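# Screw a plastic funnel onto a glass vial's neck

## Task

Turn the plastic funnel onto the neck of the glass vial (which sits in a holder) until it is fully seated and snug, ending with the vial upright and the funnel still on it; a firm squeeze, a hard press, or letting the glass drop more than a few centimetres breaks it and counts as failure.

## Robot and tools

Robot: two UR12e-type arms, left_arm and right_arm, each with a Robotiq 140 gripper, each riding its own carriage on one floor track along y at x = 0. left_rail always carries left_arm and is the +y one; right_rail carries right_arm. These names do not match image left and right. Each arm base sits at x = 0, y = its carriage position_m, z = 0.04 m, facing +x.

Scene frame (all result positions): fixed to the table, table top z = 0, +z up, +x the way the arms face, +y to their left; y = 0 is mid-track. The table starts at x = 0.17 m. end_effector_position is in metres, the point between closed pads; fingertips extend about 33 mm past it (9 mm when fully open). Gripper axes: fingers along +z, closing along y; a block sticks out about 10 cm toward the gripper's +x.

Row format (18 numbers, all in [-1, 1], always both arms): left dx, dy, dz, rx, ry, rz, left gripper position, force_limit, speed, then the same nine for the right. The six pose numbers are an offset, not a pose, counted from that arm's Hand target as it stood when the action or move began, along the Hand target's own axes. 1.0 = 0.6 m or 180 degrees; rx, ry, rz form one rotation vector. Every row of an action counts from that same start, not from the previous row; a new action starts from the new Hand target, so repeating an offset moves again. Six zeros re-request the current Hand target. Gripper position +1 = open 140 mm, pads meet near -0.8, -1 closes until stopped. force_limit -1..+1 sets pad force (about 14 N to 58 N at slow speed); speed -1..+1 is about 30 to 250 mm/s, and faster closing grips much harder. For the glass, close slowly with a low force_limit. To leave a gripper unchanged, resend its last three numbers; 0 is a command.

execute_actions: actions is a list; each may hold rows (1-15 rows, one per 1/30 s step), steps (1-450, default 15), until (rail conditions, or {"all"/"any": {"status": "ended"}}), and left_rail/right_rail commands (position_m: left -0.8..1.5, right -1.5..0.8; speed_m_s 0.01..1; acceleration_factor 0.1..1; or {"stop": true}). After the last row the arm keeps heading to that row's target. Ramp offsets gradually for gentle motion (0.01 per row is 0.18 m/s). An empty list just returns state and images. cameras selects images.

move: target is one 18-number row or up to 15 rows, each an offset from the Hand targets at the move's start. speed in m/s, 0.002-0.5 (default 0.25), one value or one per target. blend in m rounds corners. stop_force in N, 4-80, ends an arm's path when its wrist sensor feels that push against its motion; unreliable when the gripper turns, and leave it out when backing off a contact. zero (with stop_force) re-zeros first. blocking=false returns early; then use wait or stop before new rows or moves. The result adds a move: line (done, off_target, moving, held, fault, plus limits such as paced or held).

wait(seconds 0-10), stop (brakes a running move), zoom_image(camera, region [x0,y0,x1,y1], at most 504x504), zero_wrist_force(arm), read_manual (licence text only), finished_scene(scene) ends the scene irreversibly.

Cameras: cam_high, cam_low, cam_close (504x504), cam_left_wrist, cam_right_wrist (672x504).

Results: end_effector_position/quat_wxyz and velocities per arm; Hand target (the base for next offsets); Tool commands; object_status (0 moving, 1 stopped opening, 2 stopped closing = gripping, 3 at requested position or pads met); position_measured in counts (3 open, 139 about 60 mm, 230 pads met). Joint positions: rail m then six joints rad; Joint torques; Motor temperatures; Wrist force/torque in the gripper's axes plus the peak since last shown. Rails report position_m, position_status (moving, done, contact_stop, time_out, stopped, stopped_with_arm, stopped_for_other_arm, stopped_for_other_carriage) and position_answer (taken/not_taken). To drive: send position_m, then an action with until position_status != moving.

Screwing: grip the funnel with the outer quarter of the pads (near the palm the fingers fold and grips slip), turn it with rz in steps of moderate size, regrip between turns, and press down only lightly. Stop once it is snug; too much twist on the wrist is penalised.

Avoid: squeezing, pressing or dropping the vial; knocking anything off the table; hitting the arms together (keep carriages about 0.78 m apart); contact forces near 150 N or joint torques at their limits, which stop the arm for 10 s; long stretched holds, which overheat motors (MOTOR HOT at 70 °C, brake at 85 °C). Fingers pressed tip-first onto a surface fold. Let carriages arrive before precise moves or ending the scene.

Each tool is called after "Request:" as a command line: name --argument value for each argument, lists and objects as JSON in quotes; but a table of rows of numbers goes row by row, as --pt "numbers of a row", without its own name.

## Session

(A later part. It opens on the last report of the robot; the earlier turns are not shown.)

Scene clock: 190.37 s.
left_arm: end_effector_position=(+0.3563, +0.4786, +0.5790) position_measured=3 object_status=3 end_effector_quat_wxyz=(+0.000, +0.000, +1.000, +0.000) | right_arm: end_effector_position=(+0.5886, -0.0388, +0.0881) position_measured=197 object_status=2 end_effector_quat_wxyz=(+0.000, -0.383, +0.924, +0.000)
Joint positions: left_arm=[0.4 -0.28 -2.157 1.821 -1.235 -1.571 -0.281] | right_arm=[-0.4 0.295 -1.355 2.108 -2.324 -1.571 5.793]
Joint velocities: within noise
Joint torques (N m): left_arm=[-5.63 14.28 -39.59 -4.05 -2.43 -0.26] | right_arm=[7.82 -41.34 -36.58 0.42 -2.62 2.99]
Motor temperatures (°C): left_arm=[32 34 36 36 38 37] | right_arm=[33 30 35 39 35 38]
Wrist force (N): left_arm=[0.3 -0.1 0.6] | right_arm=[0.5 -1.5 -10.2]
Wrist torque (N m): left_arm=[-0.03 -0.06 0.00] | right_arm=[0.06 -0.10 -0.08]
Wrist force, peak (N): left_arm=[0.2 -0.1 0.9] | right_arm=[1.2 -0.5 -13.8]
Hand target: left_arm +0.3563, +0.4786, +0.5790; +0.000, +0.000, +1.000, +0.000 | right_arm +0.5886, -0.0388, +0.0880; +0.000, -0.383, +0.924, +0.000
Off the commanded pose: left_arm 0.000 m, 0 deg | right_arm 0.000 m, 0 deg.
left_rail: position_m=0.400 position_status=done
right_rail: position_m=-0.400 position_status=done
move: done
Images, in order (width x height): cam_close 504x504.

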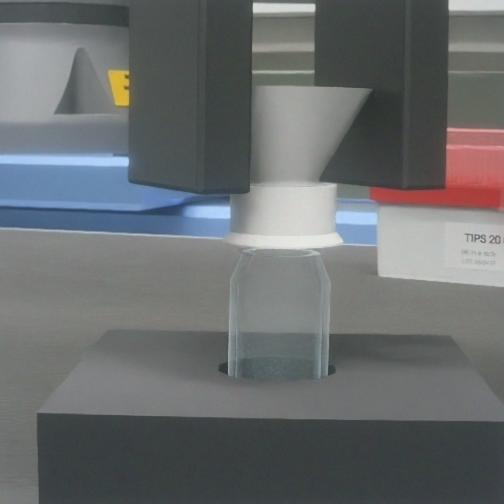

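Request:
move --target '[0,0,0,0,0,0,1,1,1,0,0,-0.001,0,0,0,-1,0,-1]' --speed 0.02 --cameras '[]'

Request:
move --target '[0,0,0,0,0,0,1,1,1,0,0,0,0,0,-0.2,-1,0,-1]' --speed 0.2 --cameras '[]'

Request:
move --target '[0,0,0,0,0,0,1,1,1,0,0,0,0,0,0.28,-1,0,-1]' --speed 0.2 --cameras '["cam_close"]'

Request:
zoom_image --camera "cam_close" --region '[150, 80, 400, 330]'

Scene clock: 192.53 s.
left_arm: end_effector_position=(+0.3563, +0.4786, +0.5790) position_measured=3 object_status=3 end_effector_quat_wxyz=(+0.000, +0.000, +1.000, +0.000) | right_arm: end_effector_position=(+0.5886, -0.0388, +0.0886) position_measured=197 object_status=2 end_effector_quat_wxyz=(+0.000, -0.383, +0.924, +0.000)
Joint positions: left_arm=[0.4 -0.28 -2.157 1.821 -1.235 -1.571 -0.28] | right_arm=[-0.4 0.295 -1.356 2.107 -2.322 -1.571 5.793]
Joint velocities: within noise
Joint torques (N m): left_arm=[-3.76 14.84 -40.36 -3.87 -2.16 0.02] | right_arm=[8.16 -74.83 -39.84 -0.64 -2.27 2.91]
Motor temperatures (°C): left_arm=[32 34 36 36 38 37] | right_arm=[33 30 35 39 35 38]
Wrist force (N): left_arm=[0.2 0.1 0.4] | right_arm=[0.2 -2.2 -3.6]
Wrist torque (N m): left_arm=[0.01 -0.04 0.00] | right_arm=[-0.04 -0.04 -0.04]
Wrist force, peak (N): left_arm=[0.4 0.1 0.9] | right_arm=[0.2 -2.1 -11.1]
Hand target: left_arm +0.3563, +0.4786, +0.5790; +0.000, +0.000, +1.000, +0.000 | right_arm +0.5886, -0.0388, +0.0886; +0.000, -0.383, +0.924, +0.000
Off the commanded pose: left_arm 0.000 m, 0 deg | right_arm 0.000 m, 0 deg.
left_rail: position_m=0.400 position_status=done
right_rail: position_m=-0.400 position_status=done
move: done
No camera images: "cameras" was empty.

Scene clock: 194.63 s.
left_arm: end_effector_position=(+0.3563, +0.4786, +0.5790) position_measured=3 object_status=3 end_effector_quat_wxyz=(+0.000, +0.000, +1.000, +0.000) | right_arm: end_effector_position=(+0.5886, -0.0388, +0.0886) position_measured=197 object_status=2 end_effector_quat_wxyz=(+0.000, -0.649, +0.760, +0.000)
Joint positions: left_arm=[0.4 -0.28 -2.157 1.821 -1.235 -1.571 -0.281] | right_arm=[-0.4 0.296 -1.356 2.107 -2.322 -1.571 5.165]
Joint velocities: within noise
Joint torques (N m): left_arm=[-2.74 12.88 -39.71 -4.04 -2.14 0.08] | right_arm=[-14.54 -70.76 -27.01 -4.81 3.78 -2.98]
Motor temperatures (°C): left_arm=[32 34 36 36 38 37] | right_arm=[33 30 35 39 35 38]
Wrist force (N): left_arm=[0.1 -0.1 0.5] | right_arm=[0.2 -1.1 -3.2]
Wrist torque (N m): left_arm=[-0.02 -0.01 0.00] | right_arm=[-0.05 -0.07 0.05]
Wrist force, peak (N): left_arm=[0.9 0.2 0.1] | right_arm=[0.1 -0.9 -4.0]
Hand target: left_arm +0.3563, +0.4786, +0.5790; +0.000, +0.000, +1.000, +0.000 | right_arm +0.5886, -0.0388, +0.0886; +0.000, -0.649, +0.760, +0.000
Off the commanded pose: left_arm 0.000 m, 0 deg | right_arm 0.000 m, 0 deg.
left_rail: position_m=0.400 position_status=done
right_rail: position_m=-0.400 position_status=done
move: done
No camera images: "cameras" was empty.

Scene clock: 197.37 s.
left_arm: end_effector_position=(+0.3563, +0.4786, +0.5790) position_measured=3 object_status=3 end_effector_quat_wxyz=(+0.000, +0.000, +1.000, +0.000) | right_arm: end_effector_position=(+0.5886, -0.0389, +0.0886) position_measured=197 object_status=2 end_effector_quat_wxyz=(+0.000, -0.264, +0.965, +0.000)
Joint positions: left_arm=[0.4 -0.28 -2.157 1.821 -1.235 -1.571 -0.28] | right_arm=[-0.4 0.295 -1.356 2.107 -2.322 -1.571 6.044]
Joint velocities: within noise
Joint torques (N m): left_arm=[-4.84 16.64 -40.84 -4.26 -2.26 -0.05] | right_arm=[8.57 -56.6 -40 -3.14 -2.45 2.83]
Motor temperatures (°C): left_arm=[32 34 36 36 38 37] | right_arm=[33 30 35 39 35 38]
Wrist force (N): left_arm=[0.3 -0.1 0.5] | right_arm=[0.3 -2.0 -3.1]
Wrist torque (N m): left_arm=[-0.03 -0.06 0.00] | right_arm=[0.02 -0.09 -0.03]
Wrist force, peak (N): left_arm=[0.4 0.4 0.9] | right_arm=[0.6 -1.7 -4.8]
Hand target: left_arm +0.3563, +0.4786, +0.5790; +0.000, +0.000, +1.000, +0.000 | right_arm +0.5886, -0.0388, +0.0886; +0.000, -0.264, +0.965, +0.000
Off the commanded pose: left_arm 0.000 m, 0 deg | right_arm 0.000 m, 0 deg.
left_rail: position_m=0.400 position_status=done
right_rail: position_m=-0.400 position_status=done
move: done
Images, in order (width x height): cam_close 504x504.

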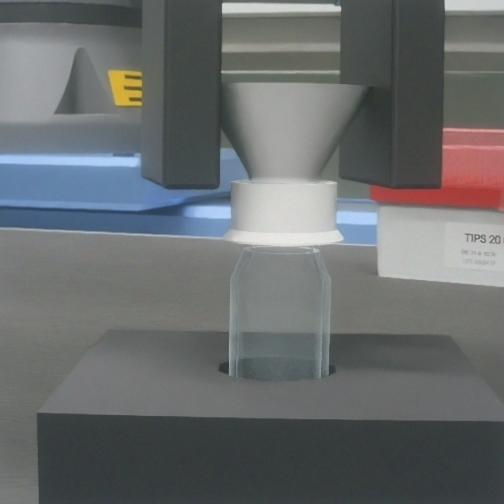

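Scaled by 2.016 from the camera's 504x504 image, which has a finer 720x720 frame.

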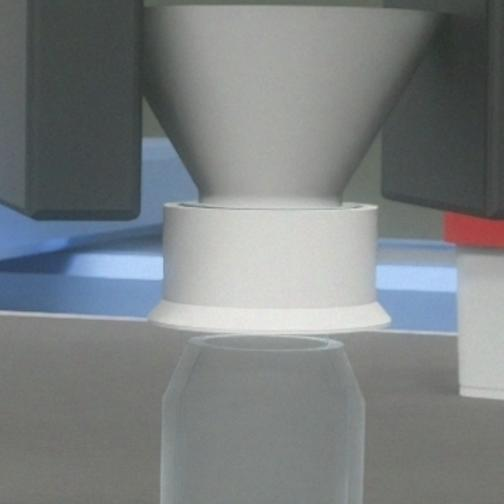

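Request:
move --pt "0 0 0 0 0 0 1 1 1 0 0 0.001 0 0 0 -1 0 -1" --pt "0 0 0 0 0 0 1 1 1 0 0 0.001 0 0 0 -0.2 0 -1" --speed 0.02 --cameras '["cam_close"]'

Request:
zoom_image --camera "cam_close" --region '[150, 80, 400, 330]'

Request:
move --pt "0 0 0 0 0 0 1 1 1 0 0 0 0 0 -0.66 -0.2 0 -1" --pt "0 0 0 0 0 0 1 1 1 0 0 0 0 0 0.66 -0.2 0 -1" --pt "0 0 0 0 0 0 1 1 1 0 0 0 0 0 0 -0.2 0 -1" --speed 0.5 --cameras '["cam_close","cam_right_wrist"]'

Scene clock: 201.60 s.
left_arm: end_effector_position=(+0.3563, +0.4786, +0.5790) position_measured=3 object_status=3 end_effector_quat_wxyz=(+0.000, +0.000, +1.000, +0.000) | right_arm: end_effector_position=(+0.5886, -0.0388, +0.0880) position_measured=154 object_status=0 end_effector_quat_wxyz=(+0.000, -0.264, +0.965, +0.000)
Joint positions: left_arm=[0.4 -0.28 -2.157 1.821 -1.235 -1.571 -0.281] | right_arm=[-0.4 0.295 -1.355 2.108 -2.324 -1.571 6.045]
Joint velocities: within noise
Joint torques (N m): left_arm=[-3.96 16.45 -40.96 -4.19 -2.4 -0.04] | right_arm=[6.47 -68.87 -41.49 -3.37 -1.81 3.06]
Motor temperatures (°C): left_arm=[32 34 36 36 38 37] | right_arm=[33 30 35 39 35 38]
Wrist force (N): left_arm=[-0.2 0.1 0.4] | right_arm=[0.7 -0.3 0.6]
Wrist torque (N m): left_arm=[0.02 0.04 0.00] | right_arm=[-0.09 -0.15 0.02]
Wrist force, peak (N): left_arm=[0.1 -0.4 1.0] | right_arm=[0.0 -1.4 -12.4]
Hand target: left_arm +0.3563, +0.4786, +0.5790; +0.000, +0.000, +1.000, +0.000 | right_arm +0.5886, -0.0388, +0.0880; +0.000, -0.264, +0.965, +0.000
Off the commanded pose: left_arm 0.000 m, 0 deg | right_arm 0.000 m, 0 deg.
left_rail: position_m=0.400 position_status=done
right_rail: position_m=-0.400 position_status=done
move: done
Images, in order (width x height): cam_close 504x504.

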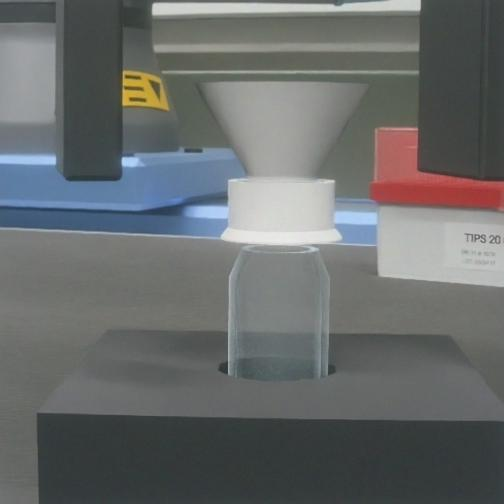

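Scaled by 2.016 from the camera's 504x504 image, which has a finer 720x720 frame.

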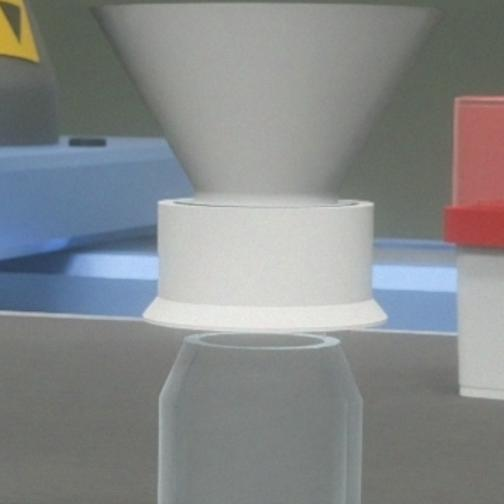

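Scene clock: 209.53 s.
left_arm: end_effector_position=(+0.3563, +0.4786, +0.5790) position_measured=3 object_status=3 end_effector_quat_wxyz=(+0.000, +0.000, +1.000, +0.000) | right_arm: end_effector_position=(+0.5886, -0.0388, +0.0880) position_measured=154 object_status=3 end_effector_quat_wxyz=(+0.000, -0.264, +0.965, +0.000)
Joint positions: left_arm=[0.4 -0.28 -2.157 1.821 -1.235 -1.571 -0.28] | right_arm=[-0.4 0.295 -1.355 2.108 -2.324 -1.571 -0.238]
Joint velocities: within noise
Joint torques (N m): left_arm=[-3.72 13.81 -41.67 -4.27 -2.44 0.05] | right_arm=[-13.57 -78.57 -29.81 -1.93 3.65 -3.17]
Motor temperatures (°C): left_arm=[32 34 36 36 38 37] | right_arm=[33 30 35 39 35 38]
Wrist force (N): left_arm=[0.2 0.0 0.1] | right_arm=[0.3 0.2 0.6]
Wrist torque (N m): left_arm=[0.00 -0.04 0.00] | right_arm=[0.02 -0.06 0.02]
Wrist force, peak (N): left_arm=[0.6 -0.5 0.5] | right_arm=[0.7 -0.3 1.1]
Hand target: left_arm +0.3563, +0.4786, +0.5790; +0.000, +0.000, +1.000, +0.000 | right_arm +0.5886, -0.0388, +0.0880; +0.000, -0.264, +0.965, +0.000
Off the commanded pose: left_arm 0.000 m, 0 deg | right_arm 0.000 m, 0 deg.
left_rail: position_m=0.400 position_status=done
right_rail: position_m=-0.400 position_status=done
move: done
Images, in order (width x height): cam_close 504x504, cam_right_wrist 672x504.

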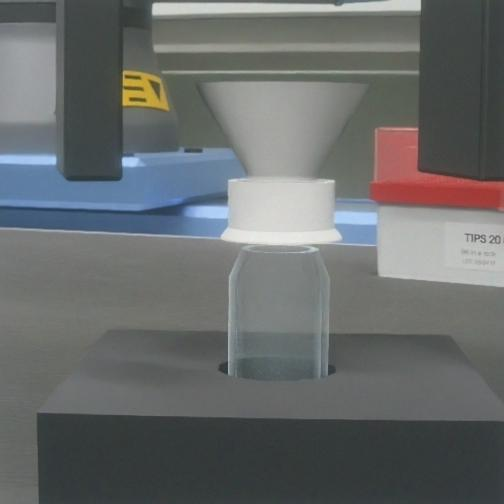

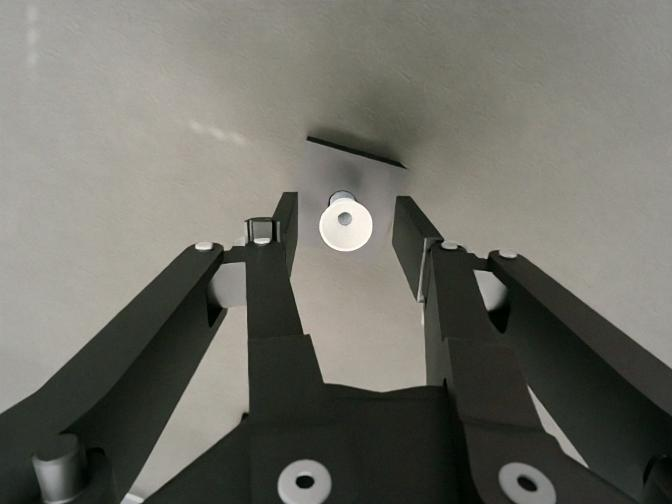

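Request:
zoom_image --camera "cam_close" --region '[210, 210, 350, 300]'

Scaled by 3.600 from the camera's 504x504 image, which has a finer 720x720 frame.

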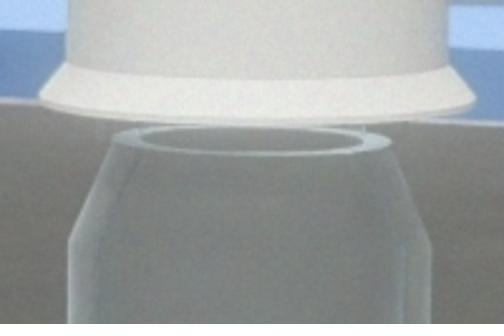

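Request:
move --pt "0 0 0 0 0 0 1 1 1 0 0 0 0 0 0.001 -1 0 -1" --cameras '[]'

Request:
move --pt "0 0 0 0 0 0 1 1 1 0 0 0.002 0 0 0.05 -1 0 -1" --cameras '[]' --speed 0.1

Request:
move --pt "0 0 0 0 0 0 1 1 1 0 0 0 0 0 0.5 -1 0 -1" --cameras '[]' --speed 0.2

Request:
move --pt "0 0 0 0 0 0 1 1 1 0 0 0 0 0 0.5 -1 0 -1" --cameras '["cam_close"]' --speed 0.2

Request:
zoom_image --camera "cam_close" --region '[210, 210, 350, 300]'

Scene clock: 213.63 s.
left_arm: end_effector_position=(+0.3563, +0.4786, +0.5790) position_measured=3 object_status=3 end_effector_quat_wxyz=(+0.000, +0.000, +1.000, +0.000) | right_arm: end_effector_position=(+0.5886, -0.0388, +0.0880) position_measured=197 object_status=0 end_effector_quat_wxyz=(+0.000, -0.262, +0.965, +0.000)
Joint positions: left_arm=[0.4 -0.28 -2.157 1.821 -1.235 -1.571 -0.281] | right_arm=[-0.4 0.295 -1.355 2.108 -2.324 -1.571 -0.235]
Joint velocities: within noise
Joint torques (N m): left_arm=[-6.44 14.21 -41.83 -4.34 -2.43 -0.09] | right_arm=[-12.54 -76.08 -36.4 -4.24 3.31 2.98]
Motor temperatures (°C): left_arm=[32 34 36 36 38 37] | right_arm=[33 30 35 39 35 38]
Wrist force (N): left_arm=[0.4 0.2 0.1] | right_arm=[-0.2 0.2 -1.3]
Wrist torque (N m): left_arm=[0.03 -0.07 0.00] | right_arm=[0.05 0.07 0.02]
Wrist force, peak (N): left_arm=[0.3 -0.4 0.7] | right_arm=[-0.3 -0.4 -1.7]
Hand target: left_arm +0.3563, +0.4786, +0.5790; +0.000, +0.000, +1.000, +0.000 | right_arm +0.5886, -0.0388, +0.0880; +0.000, -0.262, +0.965, +0.000
Off the commanded pose: left_arm 0.000 m, 0 deg | right_arm 0.000 m, 0 deg.
left_rail: position_m=0.400 position_status=done
right_rail: position_m=-0.400 position_status=done
move: done
No camera images: "cameras" was empty.

Scene clock: 214.87 s.
left_arm: end_effector_position=(+0.3563, +0.4786, +0.5790) position_measured=3 object_status=3 end_effector_quat_wxyz=(+0.000, +0.000, +1.000, +0.000) | right_arm: end_effector_position=(+0.5886, -0.0388, +0.0868) position_measured=197 object_status=2 end_effector_quat_wxyz=(+0.000, -0.186, +0.983, +0.000)
Joint positions: left_arm=[0.4 -0.28 -2.157 1.821 -1.235 -1.571 -0.28] | right_arm=[-0.4 0.295 -1.354 2.108 -2.326 -1.571 -0.078]
Joint velocities: within noise
Joint torques (N m): left_arm=[-1.2 13.38 -41.86 -4.21 -2.59 -0.02] | right_arm=[2.38 -35.11 -20.95 -5.36 -1.89 2.88]
Motor temperatures (°C): left_arm=[32 34 36 36 38 37] | right_arm=[33 30 35 39 35 38]
Wrist force (N): left_arm=[0.0 -0.4 0.4] | right_arm=[0.1 0.2 -16.1]
Wrist torque (N m): left_arm=[-0.09 -0.01 0.00] | right_arm=[-0.02 -0.03 -0.05]
Wrist force, peak (N): left_arm=[0.2 -0.3 0.7] | right_arm=[0.2 0.3 -16.6]
Hand target: left_arm +0.3563, +0.4786, +0.5790; +0.000, +0.000, +1.000, +0.000 | right_arm +0.5886, -0.0388, +0.0868; +0.000, -0.186, +0.983, +0.000
Off the commanded pose: left_arm 0.000 m, 0 deg | right_arm 0.000 m, 0 deg.
left_rail: position_m=0.400 position_status=done
right_rail: position_m=-0.400 position_status=done
move: done
No camera images: "cameras" was empty.

Scene clock: 219.37 s.
left_arm: end_effector_position=(+0.3563, +0.4786, +0.5790) position_measured=3 object_status=3 end_effector_quat_wxyz=(+0.000, +0.000, +1.000, +0.000) | right_arm: end_effector_position=(+0.5886, -0.0388, +0.0869) position_measured=197 object_status=2 end_effector_quat_wxyz=(+0.000, +0.563, +0.826, +0.000)
Joint positions: left_arm=[0.4 -0.28 -2.157 1.821 -1.235 -1.571 -0.281] | right_arm=[-0.4 0.295 -1.354 2.108 -2.326 -1.571 1.492]
Joint velocities: within noise
Joint torques (N m): left_arm=[-6.2 15.91 -40.97 -3.98 -2.51 0.26] | right_arm=[7.45 -44.58 -33.29 -1.67 -2.93 3.4]
Motor temperatures (°C): left_arm=[32 34 36 36 38 37] | right_arm=[33 30 35 39 35 38]
Wrist force (N): left_arm=[0.3 -0.1 0.1] | right_arm=[0.5 0.5 -16.2]
Wrist torque (N m): left_arm=[-0.03 -0.06 0.00] | right_arm=[-0.18 -0.12 -0.12]
Wrist force, peak (N): left_arm=[0.8 0.0 0.6] | right_arm=[0.5 -0.1 -18.0]
Hand target: left_arm +0.3563, +0.4786, +0.5790; +0.000, +0.000, +1.000, +0.000 | right_arm +0.5886, -0.0388, +0.0868; +0.000, +0.563, +0.826, +0.000
Off the commanded pose: left_arm 0.000 m, 0 deg | right_arm 0.000 m, 0 deg.
left_rail: position_m=0.400 position_status=done
right_rail: position_m=-0.400 position_status=done
move: done
No camera images: "cameras" was empty.

Scene clock: 223.87 s.
left_arm: end_effector_position=(+0.3563, +0.4786, +0.5790) position_measured=3 object_status=3 end_effector_quat_wxyz=(+0.000, +0.000, +1.000, +0.000) | right_arm: end_effector_position=(+0.5886, -0.0388, +0.0869) position_measured=197 object_status=2 end_effector_quat_wxyz=(+0.000, +0.983, +0.186, +0.000)
Joint positions: left_arm=[0.4 -0.28 -2.157 1.821 -1.235 -1.571 -0.28] | right_arm=[-0.4 0.295 -1.354 2.108 -2.326 -1.571 3.063]
Joint velocities: within noise
Joint torques (N m): left_arm=[-5.4 15.79 -41.95 -3.7 -2.68 -0.1] | right_arm=[7.76 -44.1 -35.1 -2.83 -2.49 2.78]
Motor temperatures (°C): left_arm=[32 34 36 36 38 37] | right_arm=[33 30 35 39 35 38]
Wrist force (N): left_arm=[0.5 0.2 0.1] | right_arm=[0.0 1.1 -13.3]
Wrist torque (N m): left_arm=[0.03 -0.11 0.01] | right_arm=[-0.12 0.00 -0.10]
Wrist force, peak (N): left_arm=[0.0 -0.4 0.9] | right_arm=[0.2 1.2 -16.8]
Hand target: left_arm +0.3563, +0.4786, +0.5790; +0.000, +0.000, +1.000, +0.000 | right_arm +0.5886, -0.0388, +0.0868; +0.000, +0.983, +0.186, +0.000
Off the commanded pose: left_arm 0.000 m, 0 deg | right_arm 0.000 m, 0 deg.
left_rail: position_m=0.400 position_status=done
right_rail: position_m=-0.400 position_status=done
move: done
Images, in order (width x height): cam_close 504x504.

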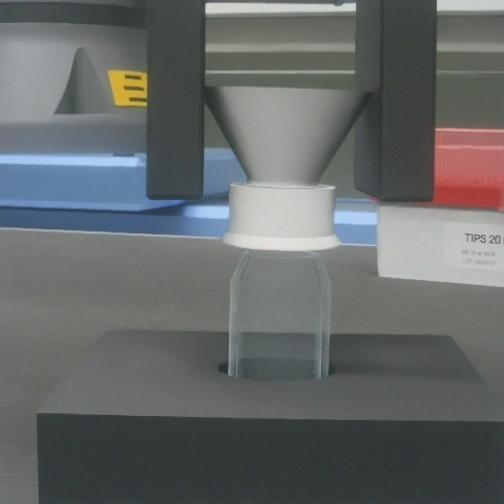

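Scaled by 3.600 from the camera's 504x504 image, which has a finer 720x720 frame.

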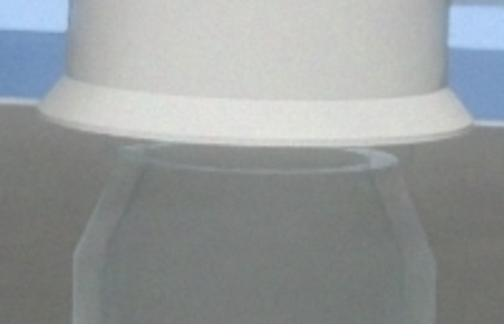

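Request:
move --pt "0 0 0 0 0 0 1 1 1 0 0 -0.0015 0 0 0 -1 0 -1" --pt "0 0 0 0 0 0 1 1 1 0 0 -0.0015 0 0 0 0.1 0 -1" --pt "0 0 0 0 0 0 1 1 1 0 0 -0.25 0 0 0 0.1 0 -1" --speed '[0.02,0.02,0.1]'

Request:
zoom_image --camera "cam_close" --region '[150, 80, 400, 330]'

Scene clock: 230.20 s.
left_arm: end_effector_position=(+0.3563, +0.4786, +0.5790) position_measured=3 object_status=3 end_effector_quat_wxyz=(+0.000, +0.000, +1.000, +0.000) | right_arm: end_effector_position=(+0.5885, -0.0388, +0.2367) position_measured=117 object_status=3 end_effector_quat_wxyz=(+0.000, +0.983, +0.186, +0.000)
Joint positions: left_arm=[0.4 -0.28 -2.157 1.821 -1.235 -1.571 -0.281] | right_arm=[-0.4 0.296 -1.511 1.973 -2.033 -1.571 3.063]
Joint velocities: within noise
Joint torques (N m): left_arm=[-2.91 15.84 -40.82 -4.23 -2.52 -0.11] | right_arm=[-4.54 -72.02 -48.88 -1.6 -0.23 0.62]
Motor temperatures (°C): left_arm=[32 34 36 36 38 37] | right_arm=[33 30 35 39 35 38]
Wrist force (N): left_arm=[0.1 0.1 0.1] | right_arm=[0.0 -0.2 0.7]
Wrist torque (N m): left_arm=[0.02 -0.01 0.00] | right_arm=[-0.06 0.00 0.03]
Wrist force, peak (N): left_arm=[-0.6 0.3 0.6] | right_arm=[0.1 1.7 -13.4]
Hand target: left_arm +0.3563, +0.4786, +0.5790; +0.000, +0.000, +1.000, +0.000 | right_arm +0.5886, -0.0388, +0.2368; +0.000, +0.983, +0.186, +0.000
Off the commanded pose: left_arm 0.000 m, 0 deg | right_arm 0.000 m, 0 deg.
left_rail: position_m=0.400 position_status=done
right_rail: position_m=-0.400 position_status=done
move: done

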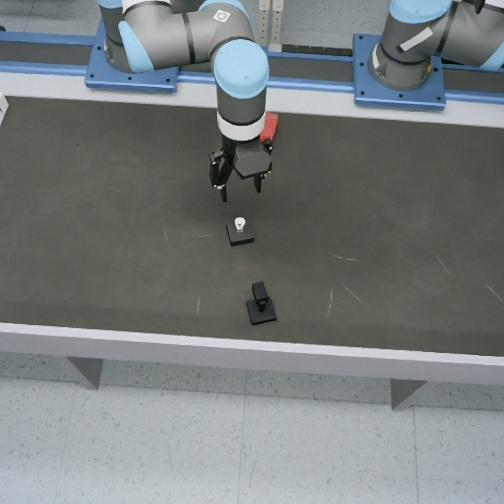

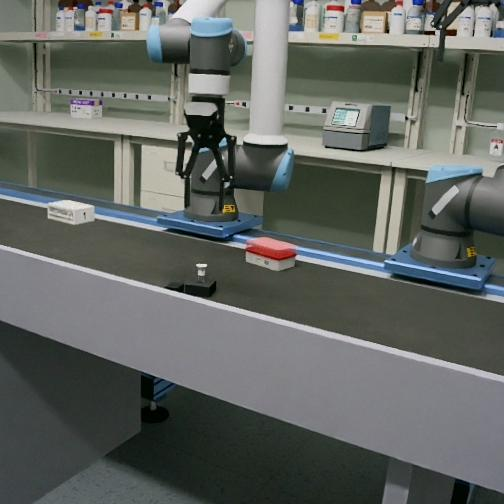

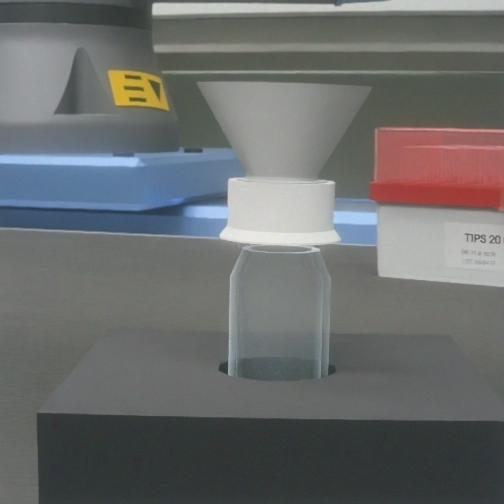

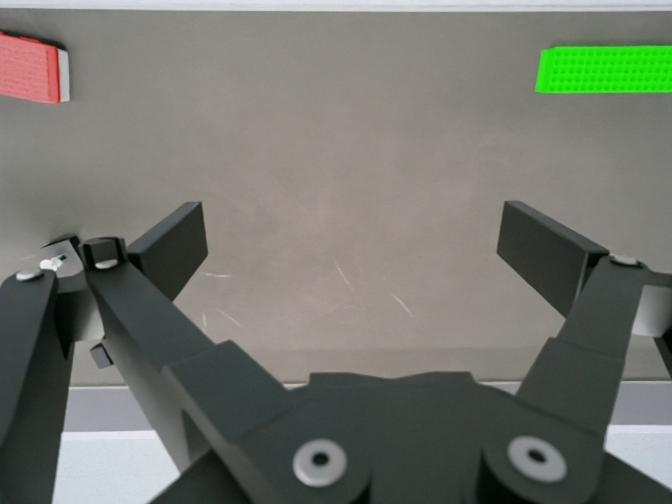

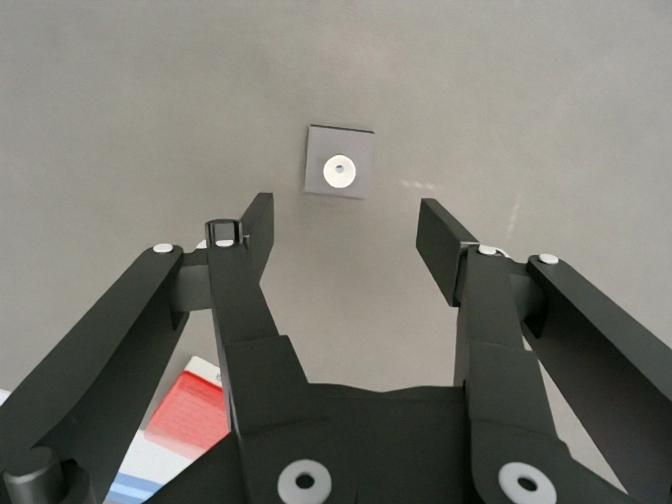

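Scaled by 2.016 from the camera's 504x504 image, which has a finer 720x720 frame.

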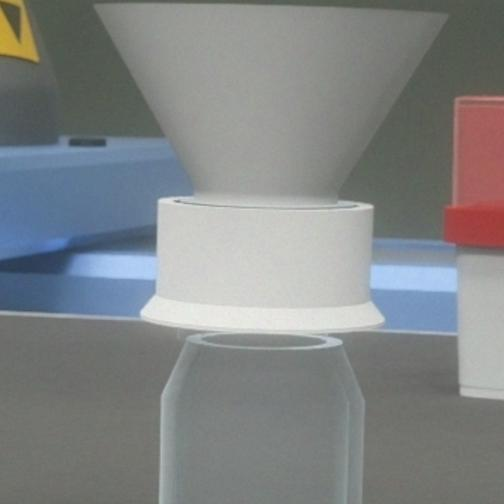

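Request:
finished_scene --scene 1

The scene is finished: the task was done.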